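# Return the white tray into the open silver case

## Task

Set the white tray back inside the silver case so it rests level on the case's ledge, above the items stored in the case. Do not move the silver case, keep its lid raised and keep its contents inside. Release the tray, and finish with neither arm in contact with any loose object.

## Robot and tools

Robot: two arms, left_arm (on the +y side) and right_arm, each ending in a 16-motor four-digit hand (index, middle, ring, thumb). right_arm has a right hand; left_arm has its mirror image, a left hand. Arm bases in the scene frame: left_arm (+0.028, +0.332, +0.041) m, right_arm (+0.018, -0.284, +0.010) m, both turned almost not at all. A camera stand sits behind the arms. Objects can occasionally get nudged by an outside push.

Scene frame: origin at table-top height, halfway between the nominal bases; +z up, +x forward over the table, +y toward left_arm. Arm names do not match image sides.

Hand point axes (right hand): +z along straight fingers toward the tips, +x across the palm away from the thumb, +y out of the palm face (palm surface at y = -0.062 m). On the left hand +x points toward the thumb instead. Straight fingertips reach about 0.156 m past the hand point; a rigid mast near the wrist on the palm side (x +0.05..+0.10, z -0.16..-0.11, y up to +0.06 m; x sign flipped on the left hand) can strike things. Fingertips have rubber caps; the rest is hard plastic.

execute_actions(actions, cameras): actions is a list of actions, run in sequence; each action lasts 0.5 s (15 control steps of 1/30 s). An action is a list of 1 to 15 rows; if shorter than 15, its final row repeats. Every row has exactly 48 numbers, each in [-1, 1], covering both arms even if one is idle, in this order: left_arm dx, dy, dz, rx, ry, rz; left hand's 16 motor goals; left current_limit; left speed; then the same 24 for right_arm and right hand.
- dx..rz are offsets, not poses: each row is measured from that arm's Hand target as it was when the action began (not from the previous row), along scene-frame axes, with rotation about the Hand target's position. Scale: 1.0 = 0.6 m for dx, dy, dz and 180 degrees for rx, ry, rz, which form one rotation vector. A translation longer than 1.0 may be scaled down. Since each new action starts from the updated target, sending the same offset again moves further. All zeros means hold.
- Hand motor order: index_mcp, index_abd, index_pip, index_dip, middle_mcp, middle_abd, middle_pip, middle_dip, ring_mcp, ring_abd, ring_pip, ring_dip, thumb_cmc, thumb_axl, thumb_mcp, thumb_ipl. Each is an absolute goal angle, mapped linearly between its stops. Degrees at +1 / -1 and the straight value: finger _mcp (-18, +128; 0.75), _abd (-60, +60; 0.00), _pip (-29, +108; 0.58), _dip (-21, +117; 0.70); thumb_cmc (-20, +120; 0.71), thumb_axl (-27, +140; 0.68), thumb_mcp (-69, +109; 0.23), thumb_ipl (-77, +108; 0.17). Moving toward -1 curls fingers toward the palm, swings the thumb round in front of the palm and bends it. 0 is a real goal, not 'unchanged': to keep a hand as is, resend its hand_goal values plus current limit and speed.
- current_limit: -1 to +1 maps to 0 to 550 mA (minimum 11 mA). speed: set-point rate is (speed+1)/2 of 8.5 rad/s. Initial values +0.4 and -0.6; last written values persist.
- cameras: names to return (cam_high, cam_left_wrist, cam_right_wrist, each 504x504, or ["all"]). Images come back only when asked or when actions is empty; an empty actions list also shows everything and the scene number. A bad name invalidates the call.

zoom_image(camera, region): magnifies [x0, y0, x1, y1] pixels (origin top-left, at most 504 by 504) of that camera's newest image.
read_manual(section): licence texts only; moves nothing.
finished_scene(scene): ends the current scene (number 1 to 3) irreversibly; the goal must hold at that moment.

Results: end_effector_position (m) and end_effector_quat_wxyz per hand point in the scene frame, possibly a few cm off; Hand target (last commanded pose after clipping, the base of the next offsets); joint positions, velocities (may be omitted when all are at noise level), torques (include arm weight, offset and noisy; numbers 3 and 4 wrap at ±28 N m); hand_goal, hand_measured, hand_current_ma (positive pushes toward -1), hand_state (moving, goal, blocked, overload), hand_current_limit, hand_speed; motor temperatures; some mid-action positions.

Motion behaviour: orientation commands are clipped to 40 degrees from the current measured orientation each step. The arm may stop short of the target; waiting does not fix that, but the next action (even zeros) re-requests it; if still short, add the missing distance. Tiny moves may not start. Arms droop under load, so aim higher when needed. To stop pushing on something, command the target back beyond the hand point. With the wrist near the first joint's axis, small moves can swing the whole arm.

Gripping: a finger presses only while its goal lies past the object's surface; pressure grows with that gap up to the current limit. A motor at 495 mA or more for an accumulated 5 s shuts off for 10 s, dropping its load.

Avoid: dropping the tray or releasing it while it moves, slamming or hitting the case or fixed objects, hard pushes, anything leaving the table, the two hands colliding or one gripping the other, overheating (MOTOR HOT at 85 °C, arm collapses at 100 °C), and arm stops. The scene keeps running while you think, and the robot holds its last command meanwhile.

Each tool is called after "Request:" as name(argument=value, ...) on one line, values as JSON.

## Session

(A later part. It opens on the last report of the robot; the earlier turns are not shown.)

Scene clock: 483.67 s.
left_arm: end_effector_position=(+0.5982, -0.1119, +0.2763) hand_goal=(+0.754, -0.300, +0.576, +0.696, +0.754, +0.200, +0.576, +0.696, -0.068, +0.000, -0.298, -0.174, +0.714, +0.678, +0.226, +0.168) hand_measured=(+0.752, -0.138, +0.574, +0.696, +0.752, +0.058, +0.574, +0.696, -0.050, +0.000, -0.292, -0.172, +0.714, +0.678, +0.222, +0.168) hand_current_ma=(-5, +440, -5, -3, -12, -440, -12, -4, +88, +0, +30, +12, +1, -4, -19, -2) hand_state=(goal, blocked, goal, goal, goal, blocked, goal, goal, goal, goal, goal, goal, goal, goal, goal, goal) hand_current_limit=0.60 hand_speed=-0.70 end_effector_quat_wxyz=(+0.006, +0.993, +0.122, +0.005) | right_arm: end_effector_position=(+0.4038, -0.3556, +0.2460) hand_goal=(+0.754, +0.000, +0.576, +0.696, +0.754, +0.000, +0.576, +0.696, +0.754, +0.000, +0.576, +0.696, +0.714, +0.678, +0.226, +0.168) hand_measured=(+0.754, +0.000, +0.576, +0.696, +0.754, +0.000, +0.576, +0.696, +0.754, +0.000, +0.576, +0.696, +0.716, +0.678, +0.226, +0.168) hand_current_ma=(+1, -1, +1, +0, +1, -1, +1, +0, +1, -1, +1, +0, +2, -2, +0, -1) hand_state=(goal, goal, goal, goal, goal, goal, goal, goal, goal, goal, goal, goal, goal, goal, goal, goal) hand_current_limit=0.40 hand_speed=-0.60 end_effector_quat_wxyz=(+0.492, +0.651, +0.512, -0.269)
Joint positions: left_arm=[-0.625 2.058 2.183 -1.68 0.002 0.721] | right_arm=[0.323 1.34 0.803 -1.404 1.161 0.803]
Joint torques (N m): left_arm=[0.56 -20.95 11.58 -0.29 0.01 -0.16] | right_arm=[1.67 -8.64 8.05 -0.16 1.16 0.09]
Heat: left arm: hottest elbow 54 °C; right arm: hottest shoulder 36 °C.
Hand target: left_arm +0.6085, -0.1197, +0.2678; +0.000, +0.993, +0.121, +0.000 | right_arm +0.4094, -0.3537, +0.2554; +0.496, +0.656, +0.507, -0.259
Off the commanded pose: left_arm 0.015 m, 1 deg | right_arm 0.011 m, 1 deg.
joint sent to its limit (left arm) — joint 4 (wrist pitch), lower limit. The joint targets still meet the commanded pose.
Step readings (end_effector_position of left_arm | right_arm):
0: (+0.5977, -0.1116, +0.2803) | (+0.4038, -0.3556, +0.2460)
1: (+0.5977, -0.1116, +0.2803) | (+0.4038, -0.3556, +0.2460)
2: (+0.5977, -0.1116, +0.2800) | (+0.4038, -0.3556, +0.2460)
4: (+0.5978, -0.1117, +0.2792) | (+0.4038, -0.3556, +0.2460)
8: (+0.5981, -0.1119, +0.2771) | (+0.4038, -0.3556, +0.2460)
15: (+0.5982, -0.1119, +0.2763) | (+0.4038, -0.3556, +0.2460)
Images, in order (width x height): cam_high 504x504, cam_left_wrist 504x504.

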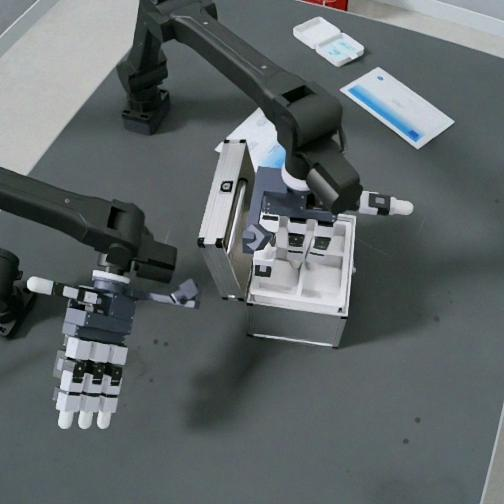

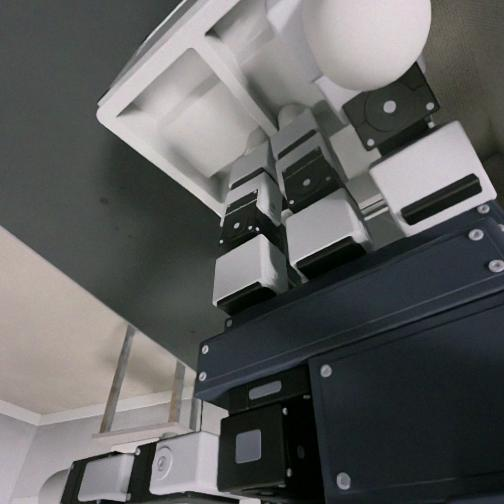

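Request:
zoom_image(camera="cam_high", region=[310, 280, 360, 330])

Request:
zoom_image(camera="cam_high", region=[310, 200, 370, 260])

Request:
zoom_image(camera="cam_high", region=[240, 270, 290, 320])

Scaled by 10.080 from the camera's 504x504 image, which has a finer 720x720 frame.

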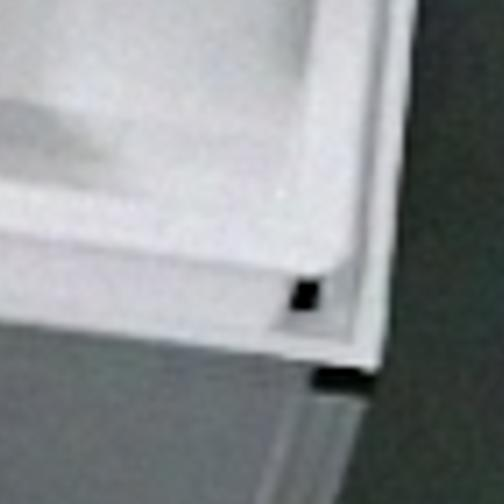

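Scaled by 8.400 from the camera's 504x504 image, which has a finer 720x720 frame.

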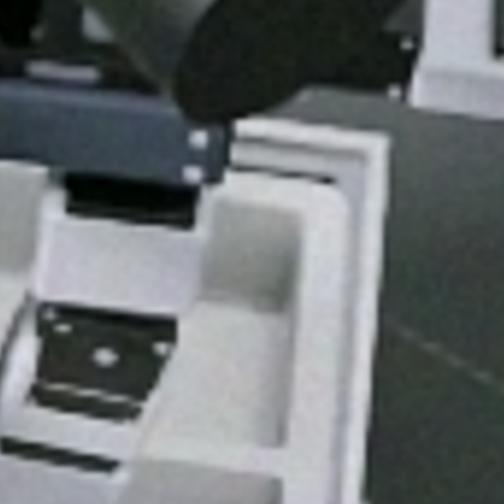

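Scaled by 10.080 from the camera's 504x504 image, which has a finer 720x720 frame.

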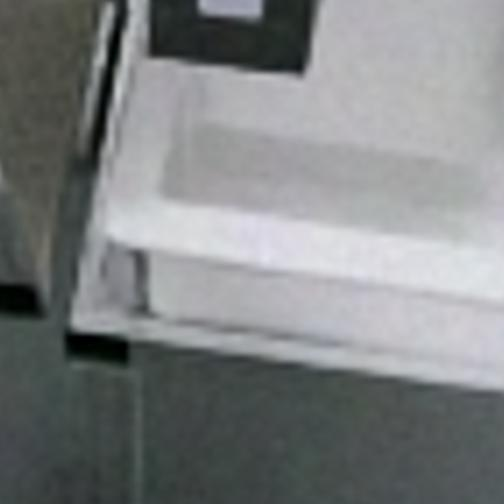

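Request:
zoom_image(camera="cam_left_wrist", region=[90, 0, 390, 220])

Scaled by 1.680 from the camera's 504x504 image, which has a finer 720x720 frame.

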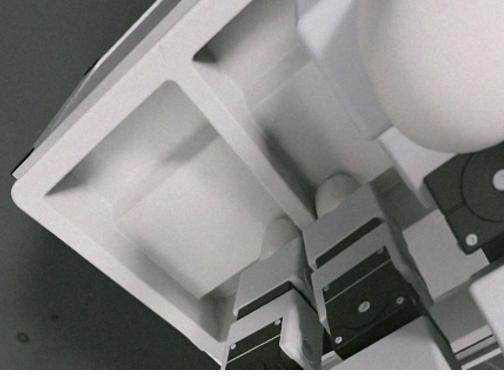

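Request:
execute_actions(actions=[[[0,0,0.06,0,0,0,0.754,-0.3,0.576,0.696,0.754,0.2,0.576,0.696,-0.068,0,-0.299,-0.174,0.714,0.678,0.226,0.168,0.6,-0.7,0,0,0,0,0,0,0.754,0,0.576,0.696,0.754,0,0.576,0.696,0.754,0,0.576,0.696,0.714,0.678,0.226,0.168,0.4,-0.6]],[[-0.005,0.021,0.0,0,0,0,0.754,-0.3,0.576,0.696,0.754,0.2,0.576,0.696,-0.068,0,-0.299,-0.174,0.714,0.678,0.226,0.168,0.6,-0.7,0,0,0,0,0,0,0.754,0,0.576,0.696,0.754,0,0.576,0.696,0.754,0,0.576,0.696,0.714,0.678,0.226,0.168,0.4,-0.6]]], cameras=["cam_high", "cam_left_wrist"])

Request:
zoom_image(camera="cam_high", region=[240, 190, 365, 325])

Request:
zoom_image(camera="cam_left_wrist", region=[90, 0, 390, 220])

Scene clock: 609.33 s.
left_arm: end_effector_position=(+0.5998, -0.1130, +0.2809) hand_goal=(+0.754, -0.300, +0.576, +0.696, +0.754, +0.200, +0.576, +0.696, -0.068, +0.000, -0.298, -0.174, +0.714, +0.678, +0.226, +0.168) hand_measured=(+0.756, -0.138, +0.576, +0.696, +0.754, +0.058, +0.574, +0.696, -0.050, +0.000, -0.292, -0.172, +0.714, +0.678, +0.222, +0.168) hand_current_ma=(+5, +440, +0, -3, -1, -440, -6, -4, +88, +0, +30, +12, +1, -4, -19, -2) hand_state=(goal, blocked, goal, goal, goal, blocked, goal, goal, goal, goal, goal, goal, goal, goal, goal, goal) hand_current_limit=0.60 hand_speed=-0.70 end_effector_quat_wxyz=(+0.010, +0.993, +0.121, +0.009) | right_arm: end_effector_position=(+0.4038, -0.3556, +0.2460) hand_goal=(+0.754, +0.000, +0.576, +0.696, +0.754, +0.000, +0.576, +0.696, +0.754, +0.000, +0.576, +0.696, +0.714, +0.678, +0.226, +0.168) hand_measured=(+0.754, +0.000, +0.576, +0.696, +0.754, +0.000, +0.576, +0.696, +0.754, +0.000, +0.576, +0.696, +0.716, +0.678, +0.226, +0.168) hand_current_ma=(+1, -1, +1, +0, +1, -1, +1, +0, +1, -1, +1, +0, +2, -2, +0, -1) hand_state=(goal, goal, goal, goal, goal, goal, goal, goal, goal, goal, goal, goal, goal, goal, goal, goal) hand_current_limit=0.40 hand_speed=-0.60 end_effector_quat_wxyz=(+0.492, +0.651, +0.512, -0.269)
Joint positions: left_arm=[-0.625 2.058 2.193 -1.68 0.002 0.721] | right_arm=[0.323 1.34 0.803 -1.404 1.161 0.803]
Joint torques (N m): left_arm=[1.79 -26.11 9.88 -0.28 0.14 -0.04] | right_arm=[1.49 -8.59 8.06 -0.13 1.15 0.09]
Motor temperatures (°C): left_arm=[26 38 60 26 24 24] | right_arm=[30 36 36 28 30 24]
Heat: left arm: hottest elbow 60 °C; right arm: hottest shoulder 36 °C.
Hand target: left_arm +0.6055, -0.1071, +0.3037; +0.000, +0.993, +0.121, +0.000 | right_arm +0.4094, -0.3537, +0.2554; +0.496, +0.656, +0.507, -0.259
Off the commanded pose: left_arm 0.024 m, 2 deg | right_arm 0.011 m, 1 deg.
joint sent to its limit (left arm) — joint 4 (wrist pitch), lower limit. The joint targets are off in orientation, not in position.
Step readings (end_effector_position of left_arm | right_arm):
0: (+0.5982, -0.1119, +0.2763) | (+0.4038, -0.3556, +0.2460)
1: (+0.5982, -0.1119, +0.2763) | (+0.4038, -0.3556, +0.2460)
2: (+0.5983, -0.1120, +0.2766) | (+0.4038, -0.3556, +0.2460)
4: (+0.5985, -0.1121, +0.2772) | (+0.4038, -0.3556, +0.2460)
8: (+0.5990, -0.1125, +0.2786) | (+0.4038, -0.3556, +0.2460)
15: (+0.5998, -0.1130, +0.2809) | (+0.4038, -0.3556, +0.2460)
16: (+0.5998, -0.1130, +0.2809) | (+0.4038, -0.3556, +0.2460)
17: (+0.5998, -0.1130, +0.2809) | (+0.4038, -0.3556, +0.2460)
19: (+0.5998, -0.1130, +0.2809) | (+0.4038, -0.3556, +0.2460)
23: (+0.5998, -0.1130, +0.2809) | (+0.4038, -0.3556, +0.2460)
30: (+0.5998, -0.1130, +0.2809) | (+0.4038, -0.3556, +0.2460)
Images, in order (width x height): cam_high 504x504, cam_left_wrist 504x504.

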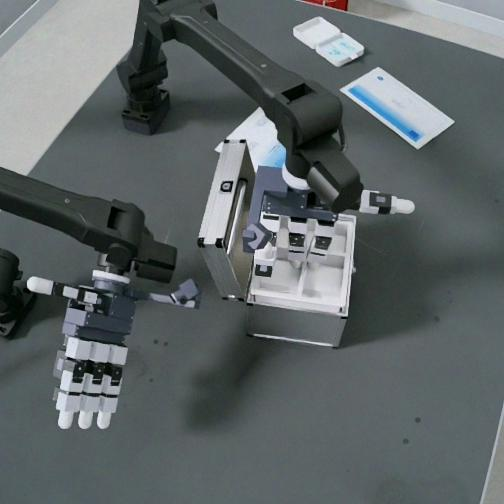

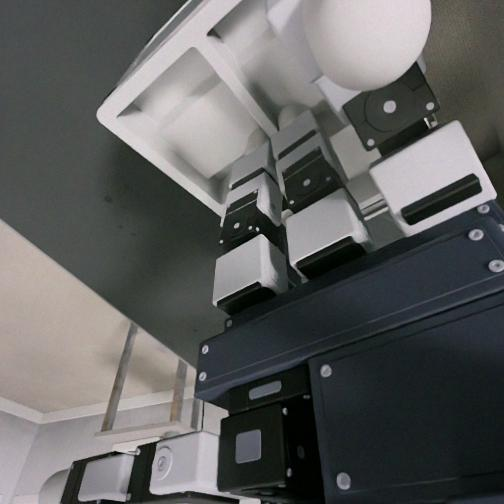

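Scaled by 3.733 from the camera's 504x504 image, which has a finer 720x720 frame.

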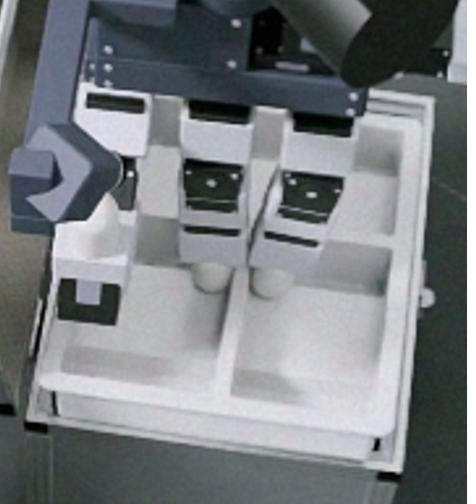

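Scaled by 1.680 from the camera's 504x504 image, which has a finer 720x720 frame.

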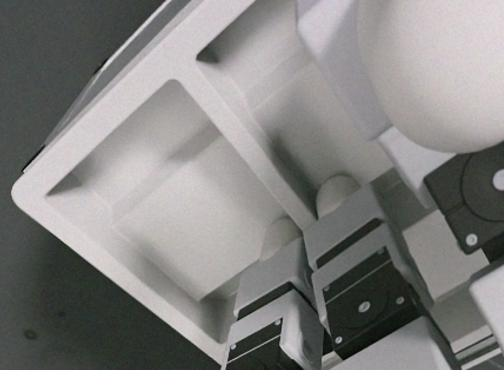

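Request:
execute_actions(actions=[[[-0.005,0.01,0.03,0,0,0,0.754,-0.3,0.576,0.696,0.754,0.2,0.576,0.696,-0.068,0,-0.299,-0.174,0.714,0.678,0.226,0.168,0.6,-0.7,0,0,0,0,0,0,0.754,0,0.576,0.696,0.754,0,0.576,0.696,0.754,0,0.576,0.696,0.714,0.678,0.226,0.168,0.4,-0.6]],[[0,0,0.0,0,0,0,0.754,-0.3,0.576,0.696,0.754,0.2,0.576,0.696,-0.068,0,-0.299,-0.174,0.714,0.678,0.226,0.168,0.6,-0.7,0,0,0,0,0,0,0.754,0,0.576,0.696,0.754,0,0.576,0.696,0.754,0,0.576,0.696,0.714,0.678,0.226,0.168,0.4,-0.6]]], cameras=["cam_high", "cam_left_wrist"])

Request:
zoom_image(camera="cam_high", region=[240, 190, 365, 325])

Scene clock: 616.13 s.
left_arm: end_effector_position=(+0.5974, -0.1098, +0.3027) hand_goal=(+0.754, -0.300, +0.576, +0.696, +0.754, +0.200, +0.576, +0.696, -0.068, +0.000, -0.298, -0.174, +0.714, +0.678, +0.226, +0.168) hand_measured=(+0.756, -0.138, +0.576, +0.696, +0.754, +0.058, +0.574, +0.696, -0.050, +0.000, -0.292, -0.172, +0.714, +0.678, +0.222, +0.168) hand_current_ma=(+5, +440, +0, -3, -1, -440, -6, -4, +88, +0, +30, +12, +1, -4, -19, -2) hand_state=(goal, blocked, goal, goal, goal, blocked, goal, goal, goal, goal, goal, goal, goal, goal, goal, goal) hand_current_limit=0.60 hand_speed=-0.70 end_effector_quat_wxyz=(+0.020, +0.992, +0.120, +0.021) | right_arm: end_effector_position=(+0.4038, -0.3556, +0.2460) hand_goal=(+0.754, +0.000, +0.576, +0.696, +0.754, +0.000, +0.576, +0.696, +0.754, +0.000, +0.576, +0.696, +0.714, +0.678, +0.226, +0.168) hand_measured=(+0.754, +0.000, +0.576, +0.696, +0.754, +0.000, +0.576, +0.696, +0.754, +0.000, +0.576, +0.696, +0.716, +0.678, +0.226, +0.168) hand_current_ma=(+1, -1, +1, +0, +1, -1, +1, +0, +1, -1, +1, +0, +2, -2, +0, -1) hand_state=(goal, goal, goal, goal, goal, goal, goal, goal, goal, goal, goal, goal, goal, goal, goal, goal) hand_current_limit=0.40 hand_speed=-0.60 end_effector_quat_wxyz=(+0.492, +0.651, +0.512, -0.269)
Joint positions: left_arm=[-0.622 2.027 2.193 -1.68 0.002 0.726] | right_arm=[0.323 1.34 0.803 -1.404 1.161 0.803]
Joint torques (N m): left_arm=[2.08 -25.7 9.33 -0.2 0.22 -0.05] | right_arm=[1.55 -8.7 8.03 -0.18 1.16 0.09]
Motor temperatures (°C): left_arm=[26 39 58 26 24 24] | right_arm=[30 36 36 27 30 24]
Heat: left arm: hottest elbow 58 °C; right arm: hottest shoulder 36 °C.
Hand target: left_arm +0.6024, -0.1012, +0.3219; +0.000, +0.993, +0.121, +0.000 | right_arm +0.4094, -0.3537, +0.2554; +0.496, +0.656, +0.507, -0.259
Off the commanded pose: left_arm 0.022 m, 3 deg | right_arm 0.011 m, 1 deg.
joint sent to its limit (left arm) — joint 4 (wrist pitch), lower limit. The joint targets are off in orientation, not in position.
Step readings (end_effector_position of left_arm | right_arm):
0: (+0.5998, -0.1130, +0.2809) | (+0.4038, -0.3556, +0.2460)
1: (+0.5997, -0.1131, +0.2809) | (+0.4038, -0.3556, +0.2460)
2: (+0.5997, -0.1130, +0.2811) | (+0.4038, -0.3556, +0.2460)
4: (+0.5995, -0.1130, +0.2822) | (+0.4038, -0.3556, +0.2460)
8: (+0.5993, -0.1116, +0.2881) | (+0.4038, -0.3556, +0.2460)
15: (+0.5976, -0.1099, +0.3011) | (+0.4038, -0.3556, +0.2460)
16: (+0.5975, -0.1098, +0.3019) | (+0.4038, -0.3556, +0.2460)
17: (+0.5974, -0.1098, +0.3025) | (+0.4038, -0.3556, +0.2460)
19: (+0.5974, -0.1098, +0.3027) | (+0.4038, -0.3556, +0.2460)
23: (+0.5974, -0.1098, +0.3027) | (+0.4038, -0.3556, +0.2460)
30: (+0.5974, -0.1098, +0.3027) | (+0.4038, -0.3556, +0.2460)
Images, in order (width x height): cam_high 504x504, cam_left_wrist 504x504.

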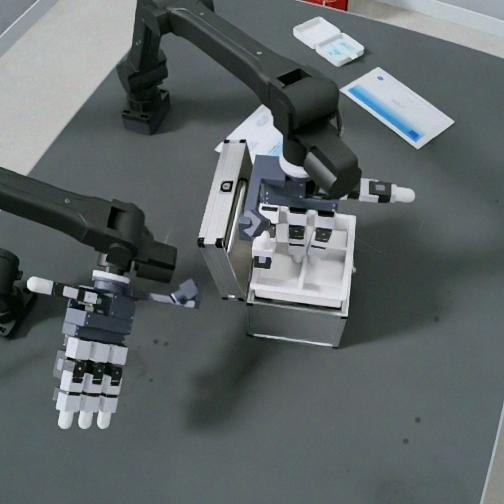

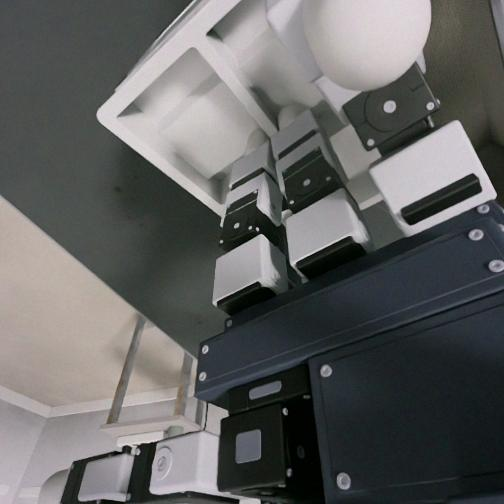

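Scaled by 3.733 from the camera's 504x504 image, which has a finer 720x720 frame.

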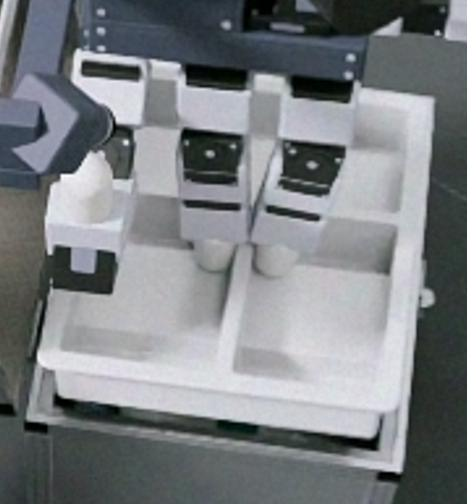

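Request:
execute_actions(actions=[[[-0.006,0.022,0.0,0,0,0,0.754,-0.3,0.576,0.696,0.754,0.2,0.576,0.696,-0.068,0,-0.299,-0.174,0.714,0.678,0.226,0.168,0.6,-0.7,0,0,0,0,0,0,0.754,0,0.576,0.696,0.754,0,0.576,0.696,0.754,0,0.576,0.696,0.714,0.678,0.226,0.168,0.4,-0.6]],[[0,0,-0.05,0,0,0,0.754,-0.3,0.576,0.696,0.754,0.2,0.576,0.696,-0.068,0,-0.299,-0.174,0.714,0.678,0.226,0.168,0.6,-0.7,0,0,0,0,0,0,0.754,0,0.576,0.696,0.754,0,0.576,0.696,0.754,0,0.576,0.696,0.714,0.678,0.226,0.168,0.4,-0.6]]], cameras=["cam_high", "cam_left_wrist"])

Request:
zoom_image(camera="cam_high", region=[240, 190, 365, 325])

Request:
zoom_image(camera="cam_high", region=[310, 280, 360, 330])

Scene clock: 623.40 s.
left_arm: end_effector_position=(+0.5948, -0.0951, +0.2937) hand_goal=(+0.754, -0.300, +0.576, +0.696, +0.754, +0.200, +0.576, +0.696, -0.068, +0.000, -0.298, -0.174, +0.714, +0.678, +0.226, +0.168) hand_measured=(+0.750, -0.138, +0.574, +0.696, +0.748, +0.058, +0.574, +0.696, -0.050, +0.000, -0.292, -0.172, +0.714, +0.678, +0.222, +0.168) hand_current_ma=(-16, +440, -6, -3, -29, -440, -11, -4, +88, +0, +30, +12, +0, -4, -19, -2) hand_state=(goal, blocked, goal, goal, goal, blocked, goal, goal, goal, goal, goal, goal, goal, goal, goal, goal) hand_current_limit=0.60 hand_speed=-0.70 end_effector_quat_wxyz=(+0.011, +0.993, +0.120, +0.011) | right_arm: end_effector_position=(+0.4038, -0.3556, +0.2460) hand_goal=(+0.754, +0.000, +0.576, +0.696, +0.754, +0.000, +0.576, +0.696, +0.754, +0.000, +0.576, +0.696, +0.714, +0.678, +0.226, +0.168) hand_measured=(+0.754, +0.000, +0.576, +0.696, +0.754, +0.000, +0.576, +0.696, +0.754, +0.000, +0.576, +0.696, +0.716, +0.678, +0.226, +0.168) hand_current_ma=(+1, -1, +1, +0, +1, -1, +1, +0, +1, -1, +1, +0, +2, -2, +0, -1) hand_state=(goal, goal, goal, goal, goal, goal, goal, goal, goal, goal, goal, goal, goal, goal, goal, goal) hand_current_limit=0.40 hand_speed=-0.60 end_effector_quat_wxyz=(+0.492, +0.651, +0.512, -0.269)
Joint positions: left_arm=[-0.605 2.01 2.149 -1.68 0.003 0.744] | right_arm=[0.323 1.34 0.803 -1.404 1.161 0.803]
Joint torques (N m): left_arm=[1.79 -23.59 8.42 -0.28 0.02 -0.06] | right_arm=[1.61 -8.53 8.03 -0.12 1.16 0.09]
Motor temperatures (°C): left_arm=[26 39 57 26 24 24] | right_arm=[30 36 36 27 30 23]
Heat: left arm: hottest elbow 57 °C; right arm: hottest shoulder 36 °C.
Hand target: left_arm +0.5988, -0.0880, +0.2919; +0.000, +0.993, +0.121, +0.000 | right_arm +0.4094, -0.3537, +0.2554; +0.496, +0.656, +0.507, -0.259
Off the commanded pose: left_arm 0.008 m, 2 deg | right_arm 0.011 m, 1 deg.
joint sent to its limit (left arm) — joint 4 (wrist pitch), lower limit. The joint targets still meet the commanded pose.
Step readings (end_effector_position of left_arm | right_arm):
0: (+0.5974, -0.1098, +0.3027) | (+0.4038, -0.3556, +0.2460)
1: (+0.5975, -0.1096, +0.3027) | (+0.4038, -0.3556, +0.2460)
2: (+0.5976, -0.1094, +0.3027) | (+0.4038, -0.3556, +0.2460)
4: (+0.5969, -0.1083, +0.3022) | (+0.4038, -0.3556, +0.2460)
8: (+0.5964, -0.1029, +0.3013) | (+0.4038, -0.3556, +0.2460)
15: (+0.5983, -0.0976, +0.3036) | (+0.4038, -0.3556, +0.2460)
16: (+0.5985, -0.0971, +0.3037) | (+0.4038, -0.3556, +0.2460)
17: (+0.5983, -0.0970, +0.3031) | (+0.4038, -0.3556, +0.2460)
19: (+0.5975, -0.0966, +0.3010) | (+0.4038, -0.3556, +0.2460)
23: (+0.5953, -0.0953, +0.2948) | (+0.4038, -0.3556, +0.2460)
30: (+0.5948, -0.0951, +0.2937) | (+0.4038, -0.3556, +0.2460)
Images, in order (width x height): cam_high 504x504, cam_left_wrist 504x504.

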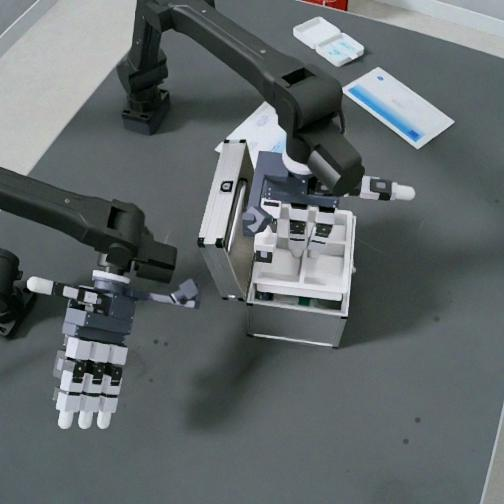

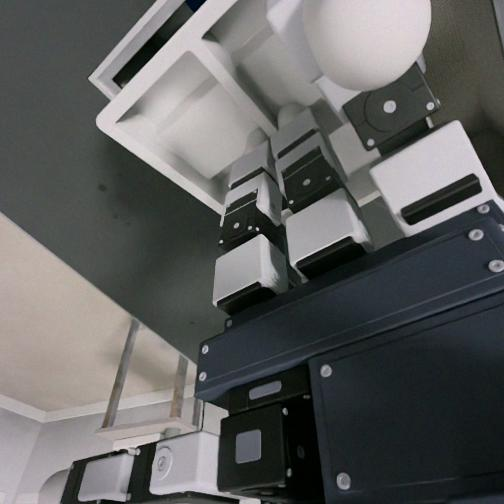

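Scaled by 3.733 from the camera's 504x504 image, which has a finer 720x720 frame.

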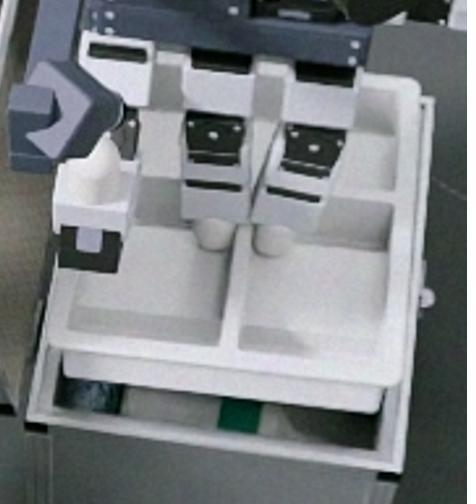

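Scaled by 10.080 from the camera's 504x504 image, which has a finer 720x720 frame.

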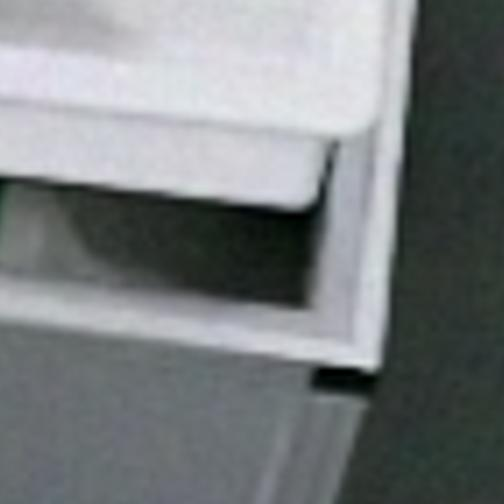

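Request:
execute_actions(actions=[[[0.0,-0.03,0.04,0,0,0,0.754,-0.3,0.576,0.696,0.754,0.2,0.576,0.696,-0.068,0,-0.299,-0.174,0.714,0.678,0.226,0.168,0.6,-0.7,0,0,0,0,0,0,0.754,0,0.576,0.696,0.754,0,0.576,0.696,0.754,0,0.576,0.696,0.714,0.678,0.226,0.168,0.4,-0.6]]], cameras=["cam_high", "cam_left_wrist"])

Request:
zoom_image(camera="cam_high", region=[240, 190, 365, 325])

Scene clock: 631.87 s.
left_arm: end_effector_position=(+0.5954, -0.0948, +0.2937) hand_goal=(+0.754, -0.300, +0.576, +0.696, +0.754, +0.200, +0.576, +0.696, -0.068, +0.000, -0.298, -0.174, +0.714, +0.678, +0.226, +0.168) hand_measured=(+0.750, -0.138, +0.574, +0.696, +0.748, +0.058, +0.574, +0.696, -0.050, +0.000, -0.292, -0.172, +0.714, +0.678, +0.222, +0.168) hand_current_ma=(-16, +440, -6, -3, -29, -440, -11, -4, +88, +0, +30, +12, +0, -4, -19, -2) hand_state=(goal, blocked, goal, goal, goal, blocked, goal, goal, goal, goal, goal, goal, goal, goal, goal, goal) hand_current_limit=0.60 hand_speed=-0.70 end_effector_quat_wxyz=(+0.011, +0.992, +0.124, +0.011) | right_arm: end_effector_position=(+0.4038, -0.3556, +0.2460) hand_goal=(+0.754, +0.000, +0.576, +0.696, +0.754, +0.000, +0.576, +0.696, +0.754, +0.000, +0.576, +0.696, +0.714, +0.678, +0.226, +0.168) hand_measured=(+0.754, +0.000, +0.576, +0.696, +0.754, +0.000, +0.576, +0.696, +0.754, +0.000, +0.576, +0.696, +0.716, +0.678, +0.226, +0.168) hand_current_ma=(+1, -1, +1, +0, +1, -1, +1, +0, +1, -1, +1, +0, +2, -2, +0, -1) hand_state=(goal, goal, goal, goal, goal, goal, goal, goal, goal, goal, goal, goal, goal, goal, goal, goal) hand_current_limit=0.40 hand_speed=-0.60 end_effector_quat_wxyz=(+0.492, +0.651, +0.512, -0.269)
Joint positions: left_arm=[-0.605 2.01 2.149 -1.68 0.003 0.736] | right_arm=[0.323 1.34 0.803 -1.404 1.161 0.803]
Joint torques (N m): left_arm=[-0.26 -23.77 11.81 -0.27 0.14 -0.24] | right_arm=[1.49 -8.7 8.01 -0.2 1.16 0.09]
Motor temperatures (°C): left_arm=[26 41 55 26 24 24] | right_arm=[30 36 36 27 30 23]
Heat: left arm: hottest elbow 55 °C; right arm: hottest shoulder 36 °C.
Hand target: left_arm +0.5988, -0.1060, +0.3159; +0.000, +0.993, +0.121, +0.000 | right_arm +0.4094, -0.3537, +0.2554; +0.496, +0.656, +0.507, -0.259
Off the commanded pose: left_arm 0.025 m, 2 deg | right_arm 0.011 m, 1 deg.
joint sent to its limit (left arm) — joint 4 (wrist pitch), lower limit. The joint targets are off in orientation, not in position.
Step readings (end_effector_position of left_arm | right_arm):
0: (+0.5948, -0.0951, +0.2937) | (+0.4038, -0.3556, +0.2460)
1: (+0.5948, -0.0951, +0.2937) | (+0.4038, -0.3556, +0.2460)
2: (+0.5948, -0.0951, +0.2937) | (+0.4038, -0.3556, +0.2460)
4: (+0.5948, -0.0951, +0.2937) | (+0.4038, -0.3556, +0.2460)
8: (+0.5951, -0.0950, +0.2937) | (+0.4038, -0.3556, +0.2460)
15: (+0.5953, -0.0948, +0.2937) | (+0.4038, -0.3556, +0.2460)
Images, in order (width x height): cam_high 504x504, cam_left_wrist 504x504.

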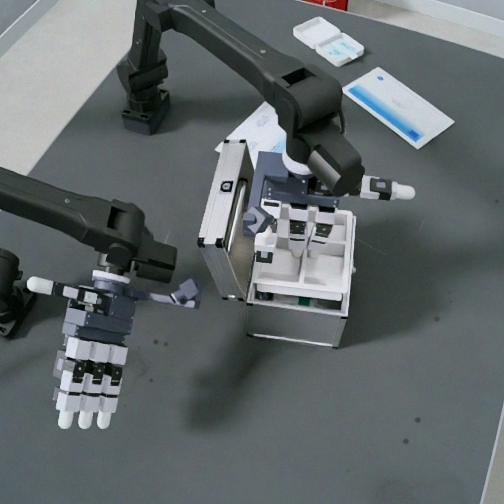

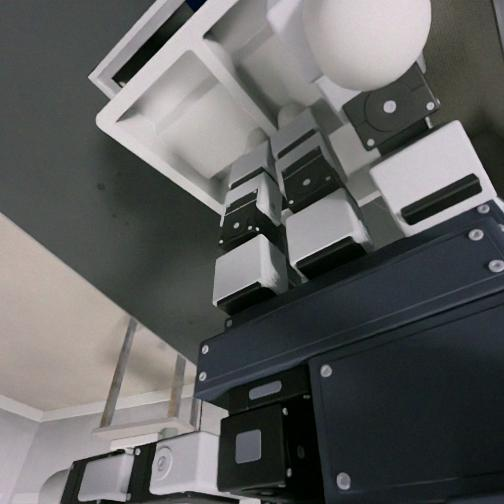

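Scaled by 3.733 from the camera's 504x504 image, which has a finer 720x720 frame.

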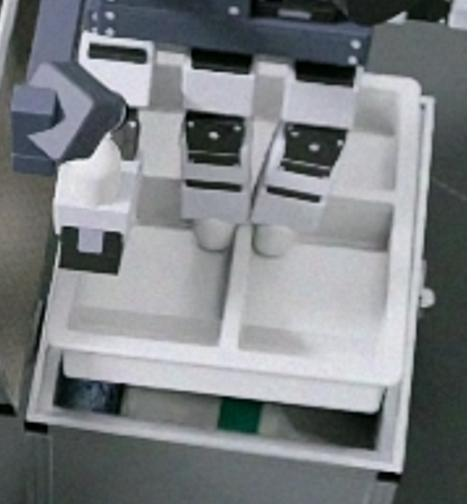

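Request:
execute_actions(actions=[[[0.0,-0.01,0.012,0,0,0,0.754,-0.3,0.576,0.696,0.754,0.2,0.576,0.696,-0.068,0,-0.299,-0.174,0.714,0.678,0.226,0.168,0.6,-0.7,0,0,0,0,0,0,0.754,0,0.576,0.696,0.754,0,0.576,0.696,0.754,0,0.576,0.696,0.714,0.678,0.226,0.168,0.4,-0.6]]], cameras=["cam_high"])

Request:
zoom_image(camera="cam_high", region=[240, 190, 365, 325])

Scene clock: 637.00 s.
left_arm: end_effector_position=(+0.5968, -0.0971, +0.2990) hand_goal=(+0.754, -0.300, +0.576, +0.696, +0.754, +0.200, +0.576, +0.696, -0.068, +0.000, -0.298, -0.174, +0.714, +0.678, +0.226, +0.168) hand_measured=(+0.752, -0.138, +0.574, +0.696, +0.748, +0.058, +0.574, +0.696, -0.050, +0.000, -0.292, -0.172, +0.714, +0.678, +0.222, +0.168) hand_current_ma=(-13, +440, -6, -3, -28, -440, -11, -4, +88, +0, +30, +12, +0, -4, -19, -2) hand_state=(goal, blocked, goal, goal, goal, blocked, goal, goal, goal, goal, goal, goal, goal, goal, goal, goal) hand_current_limit=0.60 hand_speed=-0.70 end_effector_quat_wxyz=(+0.015, +0.992, +0.127, +0.015) | right_arm: end_effector_position=(+0.4038, -0.3556, +0.2460) hand_goal=(+0.754, +0.000, +0.576, +0.696, +0.754, +0.000, +0.576, +0.696, +0.754, +0.000, +0.576, +0.696, +0.714, +0.678, +0.226, +0.168) hand_measured=(+0.754, +0.000, +0.576, +0.696, +0.754, +0.000, +0.576, +0.696, +0.754, +0.000, +0.576, +0.696, +0.716, +0.678, +0.226, +0.168) hand_current_ma=(+1, -1, +1, +0, +1, -1, +1, +0, +1, -1, +1, +0, +2, -2, +0, -1) hand_state=(goal, goal, goal, goal, goal, goal, goal, goal, goal, goal, goal, goal, goal, goal, goal, goal) hand_current_limit=0.40 hand_speed=-0.60 end_effector_quat_wxyz=(+0.492, +0.651, +0.512, -0.269)
Joint positions: left_arm=[-0.608 2.01 2.16 -1.68 0.003 0.727] | right_arm=[0.323 1.34 0.803 -1.404 1.161 0.803]
Joint torques (N m): left_arm=[-0.73 -23.65 12.22 -0.23 0.18 -0.21] | right_arm=[1.44 -8.64 7.99 -0.18 1.16 0.08]
Motor temperatures (°C): left_arm=[26 42 56 26 24 24] | right_arm=[30 36 36 27 30 23]
Heat: left arm: hottest elbow 56 °C; right arm: hottest shoulder 36 °C.
Hand target: left_arm +0.5988, -0.1120, +0.3231; +0.000, +0.993, +0.121, +0.000 | right_arm +0.4094, -0.3537, +0.2554; +0.496, +0.656, +0.507, -0.259
Off the commanded pose: left_arm 0.028 m, 2 deg | right_arm 0.011 m, 1 deg.
joint sent to its limit (left arm) — joint 4 (wrist pitch), lower limit. The joint targets are off in orientation, not in position.
Step readings (end_effector_position of left_arm | right_arm):
0: (+0.5954, -0.0948, +0.2937) | (+0.4038, -0.3556, +0.2460)
1: (+0.5954, -0.0948, +0.2937) | (+0.4038, -0.3556, +0.2460)
2: (+0.5954, -0.0948, +0.2937) | (+0.4038, -0.3556, +0.2460)
4: (+0.5956, -0.0950, +0.2942) | (+0.4038, -0.3556, +0.2460)
8: (+0.5959, -0.0965, +0.2967) | (+0.4038, -0.3556, +0.2460)
15: (+0.5967, -0.0971, +0.2990) | (+0.4038, -0.3556, +0.2460)
Images, in order (width x height): cam_high 504x504.

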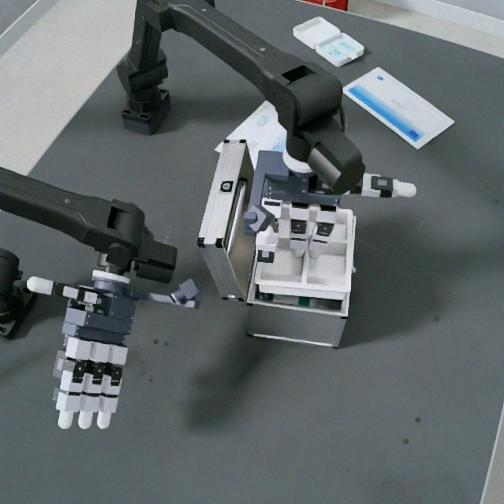

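Scaled by 3.733 from the camera's 504x504 image, which has a finer 720x720 frame.

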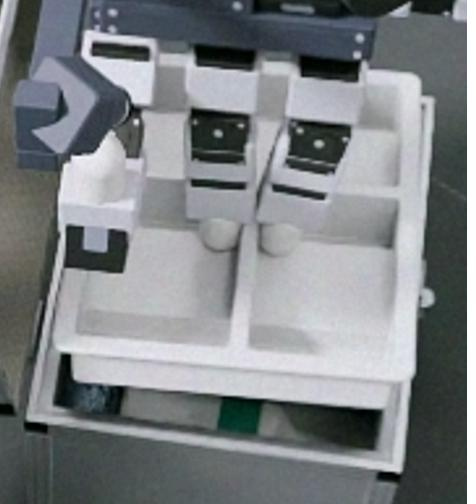

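Request:
execute_actions(actions=[[[-0.013,-0.013,-0.03,0,0,0,0.754,-0.3,0.576,0.696,0.754,0.2,0.576,0.696,-0.068,0,-0.299,-0.174,0.714,0.678,0.226,0.168,0.6,-0.7,0,0,0,0,0,0,0.754,0,0.576,0.696,0.754,0,0.576,0.696,0.754,0,0.576,0.696,0.714,0.678,0.226,0.168,0.4,-0.6]]], cameras=["cam_high"])

Request:
zoom_image(camera="cam_high", region=[240, 190, 365, 325])

Scene clock: 641.33 s.
left_arm: end_effector_position=(+0.5902, -0.1065, +0.2990) hand_goal=(+0.754, -0.300, +0.576, +0.696, +0.754, +0.200, +0.576, +0.696, -0.068, +0.000, -0.298, -0.174, +0.714, +0.678, +0.226, +0.168) hand_measured=(+0.750, -0.138, +0.574, +0.696, +0.750, +0.058, +0.574, +0.696, -0.050, +0.000, -0.292, -0.172, +0.714, +0.678, +0.222, +0.168) hand_current_ma=(-24, +440, -8, -3, -23, -440, -11, -4, +88, +0, +30, +12, +0, -4, -19, -2) hand_state=(goal, blocked, goal, goal, goal, blocked, goal, goal, goal, goal, goal, goal, goal, goal, goal, goal) hand_current_limit=0.60 hand_speed=-0.70 end_effector_quat_wxyz=(+0.015, +0.992, +0.126, +0.015) | right_arm: end_effector_position=(+0.4038, -0.3556, +0.2460) hand_goal=(+0.754, +0.000, +0.576, +0.696, +0.754, +0.000, +0.576, +0.696, +0.754, +0.000, +0.576, +0.696, +0.714, +0.678, +0.226, +0.168) hand_measured=(+0.754, +0.000, +0.576, +0.696, +0.754, +0.000, +0.576, +0.696, +0.754, +0.000, +0.576, +0.696, +0.716, +0.678, +0.226, +0.168) hand_current_ma=(+1, -1, +1, +0, +1, -1, +1, +0, +1, -1, +1, +0, +2, -2, +0, -1) hand_state=(goal, goal, goal, goal, goal, goal, goal, goal, goal, goal, goal, goal, goal, goal, goal, goal) hand_current_limit=0.40 hand_speed=-0.60 end_effector_quat_wxyz=(+0.492, +0.651, +0.512, -0.269)
Joint positions: left_arm=[-0.626 2.01 2.16 -1.68 0.001 0.711] | right_arm=[0.323 1.34 0.803 -1.404 1.161 0.803]
Joint torques (N m): left_arm=[-0.85 -22.36 11.04 -0.24 0.14 -0.2] | right_arm=[1.49 -8.7 8.1 -0.18 1.16 0.09]
Motor temperatures (°C): left_arm=[26 43 56 26 24 24] | right_arm=[30 36 36 27 30 23]
Heat: left arm: hottest elbow 56 °C; right arm: hottest shoulder 36 °C.
Hand target: left_arm +0.5910, -0.1199, +0.3051; +0.000, +0.993, +0.121, +0.000 | right_arm +0.4094, -0.3537, +0.2554; +0.496, +0.656, +0.507, -0.259
Off the commanded pose: left_arm 0.015 m, 2 deg | right_arm 0.011 m, 1 deg.
joint sent to its limit (left arm) — joint 4 (wrist pitch), lower limit. The joint targets are off in orientation, not in position.
Step readings (end_effector_position of left_arm | right_arm):
0: (+0.5968, -0.0971, +0.2990) | (+0.4038, -0.3556, +0.2460)
1: (+0.5968, -0.0971, +0.2990) | (+0.4038, -0.3556, +0.2460)
2: (+0.5967, -0.0973, +0.2990) | (+0.4038, -0.3556, +0.2460)
4: (+0.5960, -0.0984, +0.2990) | (+0.4038, -0.3556, +0.2460)
8: (+0.5928, -0.1029, +0.2991) | (+0.4038, -0.3556, +0.2460)
15: (+0.5899, -0.1067, +0.2990) | (+0.4038, -0.3556, +0.2460)
Images, in order (width x height): cam_high 504x504.

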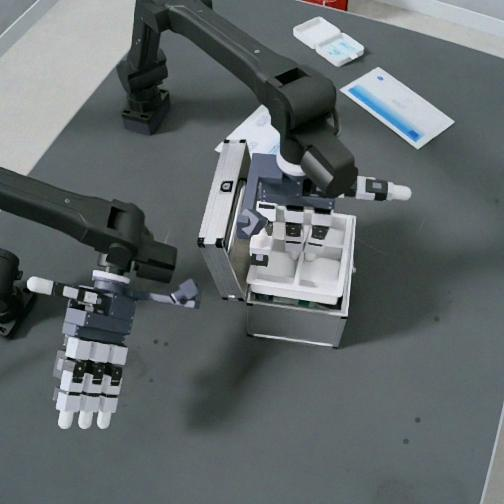

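Scaled by 3.733 from the camera's 504x504 image, which has a finer 720x720 frame.

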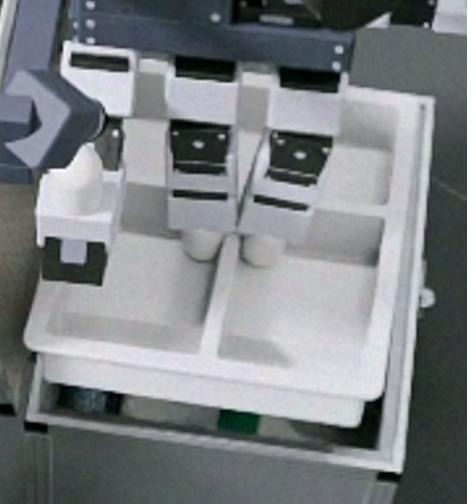

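Request:
execute_actions(actions=[[[0.01,0.02,0.035,0,0,0,0.754,-0.3,0.576,0.696,0.754,0.2,0.576,0.696,-0.068,0,-0.299,-0.174,0.714,0.678,0.226,0.168,0.6,-0.7,0,0,0,0,0,0,0.754,0,0.576,0.696,0.754,0,0.576,0.696,0.754,0,0.576,0.696,0.714,0.678,0.226,0.168,0.4,-0.6]]], cameras=["cam_high", "cam_left_wrist"])

Request:
zoom_image(camera="cam_high", region=[240, 190, 365, 325])

Scene clock: 665.03 s.
left_arm: end_effector_position=(+0.5900, -0.1066, +0.2990) hand_goal=(+0.754, -0.300, +0.576, +0.696, +0.754, +0.200, +0.576, +0.696, -0.068, +0.000, -0.298, -0.174, +0.714, +0.678, +0.226, +0.168) hand_measured=(+0.750, -0.138, +0.574, +0.696, +0.750, +0.058, +0.574, +0.696, -0.050, +0.000, -0.292, -0.172, +0.714, +0.678, +0.222, +0.168) hand_current_ma=(-24, +440, -8, -3, -23, -440, -11, -4, +88, +0, +30, +12, +0, -4, -19, -2) hand_state=(goal, blocked, goal, goal, goal, blocked, goal, goal, goal, goal, goal, goal, goal, goal, goal, goal) hand_current_limit=0.60 hand_speed=-0.70 end_effector_quat_wxyz=(+0.015, +0.992, +0.125, +0.015) | right_arm: end_effector_position=(+0.4038, -0.3556, +0.2460) hand_goal=(+0.754, +0.000, +0.576, +0.696, +0.754, +0.000, +0.576, +0.696, +0.754, +0.000, +0.576, +0.696, +0.714, +0.678, +0.226, +0.168) hand_measured=(+0.754, +0.000, +0.576, +0.696, +0.754, +0.000, +0.576, +0.696, +0.754, +0.000, +0.576, +0.696, +0.716, +0.678, +0.226, +0.168) hand_current_ma=(+1, -1, +1, +0, +1, -1, +1, +0, +1, -1, +1, +0, +2, -2, +0, -1) hand_state=(goal, goal, goal, goal, goal, goal, goal, goal, goal, goal, goal, goal, goal, goal, goal, goal) hand_current_limit=0.40 hand_speed=-0.60 end_effector_quat_wxyz=(+0.492, +0.651, +0.512, -0.269)
Joint positions: left_arm=[-0.626 2.01 2.16 -1.68 0.001 0.713] | right_arm=[0.323 1.34 0.803 -1.404 1.161 0.803]
Joint torques (N m): left_arm=[1.2 -24.64 11.47 -0.25 0.26 -0.06] | right_arm=[1.49 -8.35 8.03 -0.16 1.17 0.09]
Motor temperatures (°C): left_arm=[26 44 57 26 24 24] | right_arm=[30 36 36 27 30 23]
Heat: left arm: hottest elbow 57 °C; right arm: hottest shoulder 36 °C.
Hand target: left_arm +0.5970, -0.1079, +0.3261; +0.000, +0.993, +0.121, +0.000 | right_arm +0.4094, -0.3537, +0.2554; +0.496, +0.656, +0.507, -0.259
Off the commanded pose: left_arm 0.028 m, 2 deg | right_arm 0.011 m, 1 deg.
joint sent to its limit (left arm) — joint 4 (wrist pitch), lower limit. The joint targets are off in orientation, not in position.
Step readings (end_effector_position of left_arm | right_arm):
0: (+0.5902, -0.1065, +0.2990) | (+0.4038, -0.3556, +0.2460)
1: (+0.5902, -0.1065, +0.2990) | (+0.4038, -0.3556, +0.2460)
2: (+0.5902, -0.1065, +0.2990) | (+0.4038, -0.3556, +0.2460)
4: (+0.5902, -0.1065, +0.2990) | (+0.4038, -0.3556, +0.2460)
8: (+0.5902, -0.1066, +0.2990) | (+0.4038, -0.3556, +0.2460)
15: (+0.5900, -0.1066, +0.2990) | (+0.4038, -0.3556, +0.2460)
Images, in order (width x height): cam_high 504x504, cam_left_wrist 504x504.

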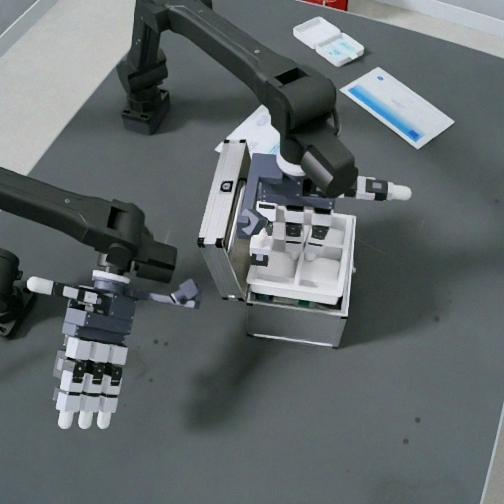

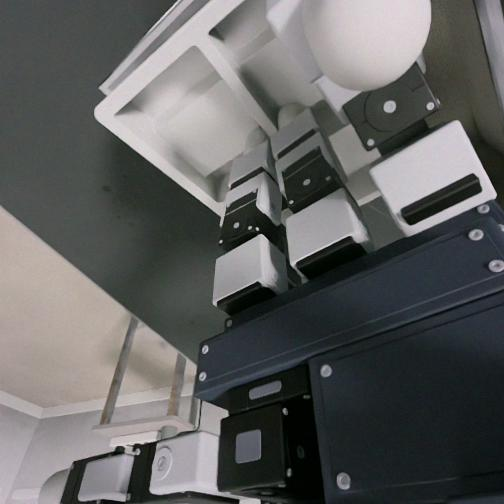

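Scaled by 3.733 from the camera's 504x504 image, which has a finer 720x720 frame.

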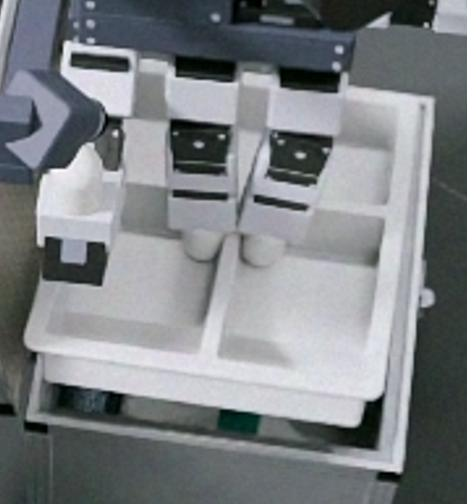

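Request:
execute_actions(actions=[[[0.0,0.0,0.04,0,0,0.018,0.754,-0.3,0.576,0.696,0.754,0.2,0.576,0.696,-0.068,0,-0.299,-0.174,0.714,0.678,0.226,0.168,0.6,-0.7,0,0,0,0,0,0,0.754,0,0.576,0.696,0.754,0,0.576,0.696,0.754,0,0.576,0.696,0.714,0.678,0.226,0.168,0.4,-0.6]]], cameras=["cam_high", "cam_left_wrist"])

Request:
zoom_image(camera="cam_high", region=[240, 190, 365, 325])

Scene clock: 670.70 s.
left_arm: end_effector_position=(+0.5919, -0.1038, +0.3081) hand_goal=(+0.754, -0.300, +0.576, +0.696, +0.754, +0.200, +0.576, +0.696, -0.068, +0.000, -0.298, -0.174, +0.714, +0.678, +0.226, +0.168) hand_measured=(+0.750, -0.138, +0.574, +0.696, +0.750, +0.058, +0.574, +0.696, -0.050, +0.000, -0.292, -0.172, +0.714, +0.678, +0.222, +0.168) hand_current_ma=(-24, +440, -8, -3, -18, -440, -11, -4, +88, +0, +30, +12, +0, -4, -19, -2) hand_state=(goal, blocked, goal, goal, goal, blocked, goal, goal, goal, goal, goal, goal, goal, goal, goal, goal) hand_current_limit=0.60 hand_speed=-0.70 end_effector_quat_wxyz=(+0.020, +0.989, +0.147, +0.019) | right_arm: end_effector_position=(+0.4038, -0.3556, +0.2460) hand_goal=(+0.754, +0.000, +0.576, +0.696, +0.754, +0.000, +0.576, +0.696, +0.754, +0.000, +0.576, +0.696, +0.714, +0.678, +0.226, +0.168) hand_measured=(+0.754, +0.000, +0.576, +0.696, +0.754, +0.000, +0.576, +0.696, +0.754, +0.000, +0.576, +0.696, +0.716, +0.678, +0.226, +0.168) hand_current_ma=(+1, -1, +1, +0, +1, -1, +1, +0, +1, -1, +1, +0, +2, -2, +0, -1) hand_state=(goal, goal, goal, goal, goal, goal, goal, goal, goal, goal, goal, goal, goal, goal, goal, goal) hand_current_limit=0.40 hand_speed=-0.60 end_effector_quat_wxyz=(+0.492, +0.651, +0.512, -0.269)
Joint positions: left_arm=[-0.626 1.997 2.16 -1.68 0.003 0.668] | right_arm=[0.323 1.34 0.803 -1.404 1.161 0.803]
Joint torques (N m): left_arm=[0.67 -25.7 12.14 -0.21 0.25 -0.25] | right_arm=[1.44 -8.47 8.03 -0.12 1.15 0.09]
Motor temperatures (°C): left_arm=[26 44 57 26 24 24] | right_arm=[30 36 36 27 30 23]
Heat: left arm: hottest elbow 57 °C; right arm: hottest shoulder 36 °C.
Hand target: left_arm +0.5970, -0.1078, +0.3501; +0.000, +0.989, +0.149, +0.000 | right_arm +0.4094, -0.3537, +0.2554; +0.496, +0.656, +0.507, -0.259
Off the commanded pose: left_arm 0.043 m, 3 deg | right_arm 0.011 m, 1 deg.
joint sent to its limit (left arm) — joint 4 (wrist pitch), lower limit. The joint targets are off in orientation, not in position.
Step readings (end_effector_position of left_arm | right_arm):
0: (+0.5900, -0.1066, +0.2990) | (+0.4038, -0.3556, +0.2460)
1: (+0.5900, -0.1066, +0.2990) | (+0.4038, -0.3556, +0.2460)
2: (+0.5901, -0.1066, +0.2990) | (+0.4038, -0.3556, +0.2460)
4: (+0.5907, -0.1062, +0.2995) | (+0.4038, -0.3556, +0.2460)
8: (+0.5915, -0.1052, +0.3022) | (+0.4038, -0.3556, +0.2460)
15: (+0.5917, -0.1040, +0.3075) | (+0.4038, -0.3556, +0.2460)
Images, in order (width x height): cam_high 504x504, cam_left_wrist 504x504.

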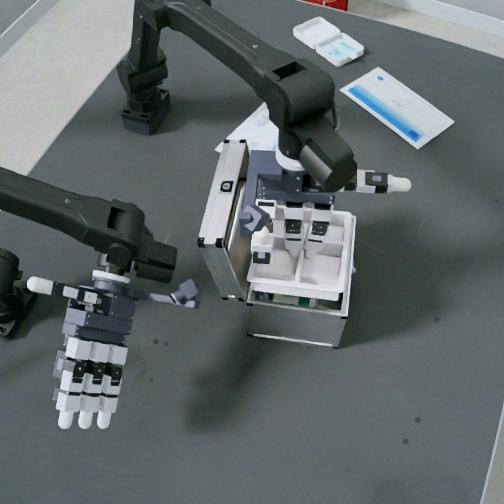

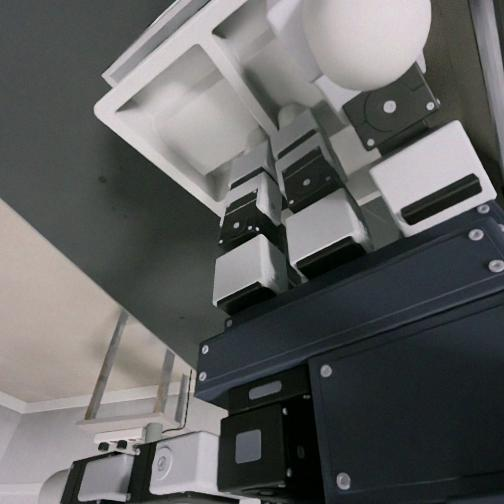

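Scaled by 3.733 from the camera's 504x504 image, which has a finer 720x720 frame.

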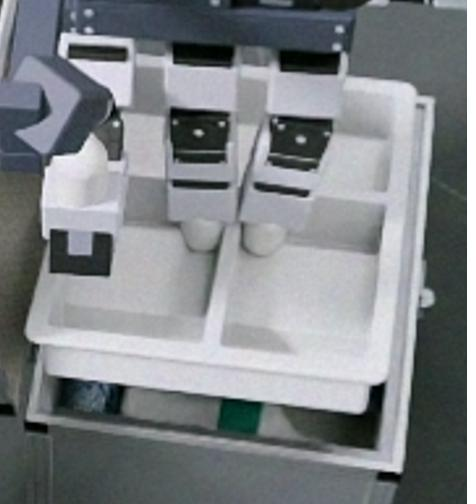

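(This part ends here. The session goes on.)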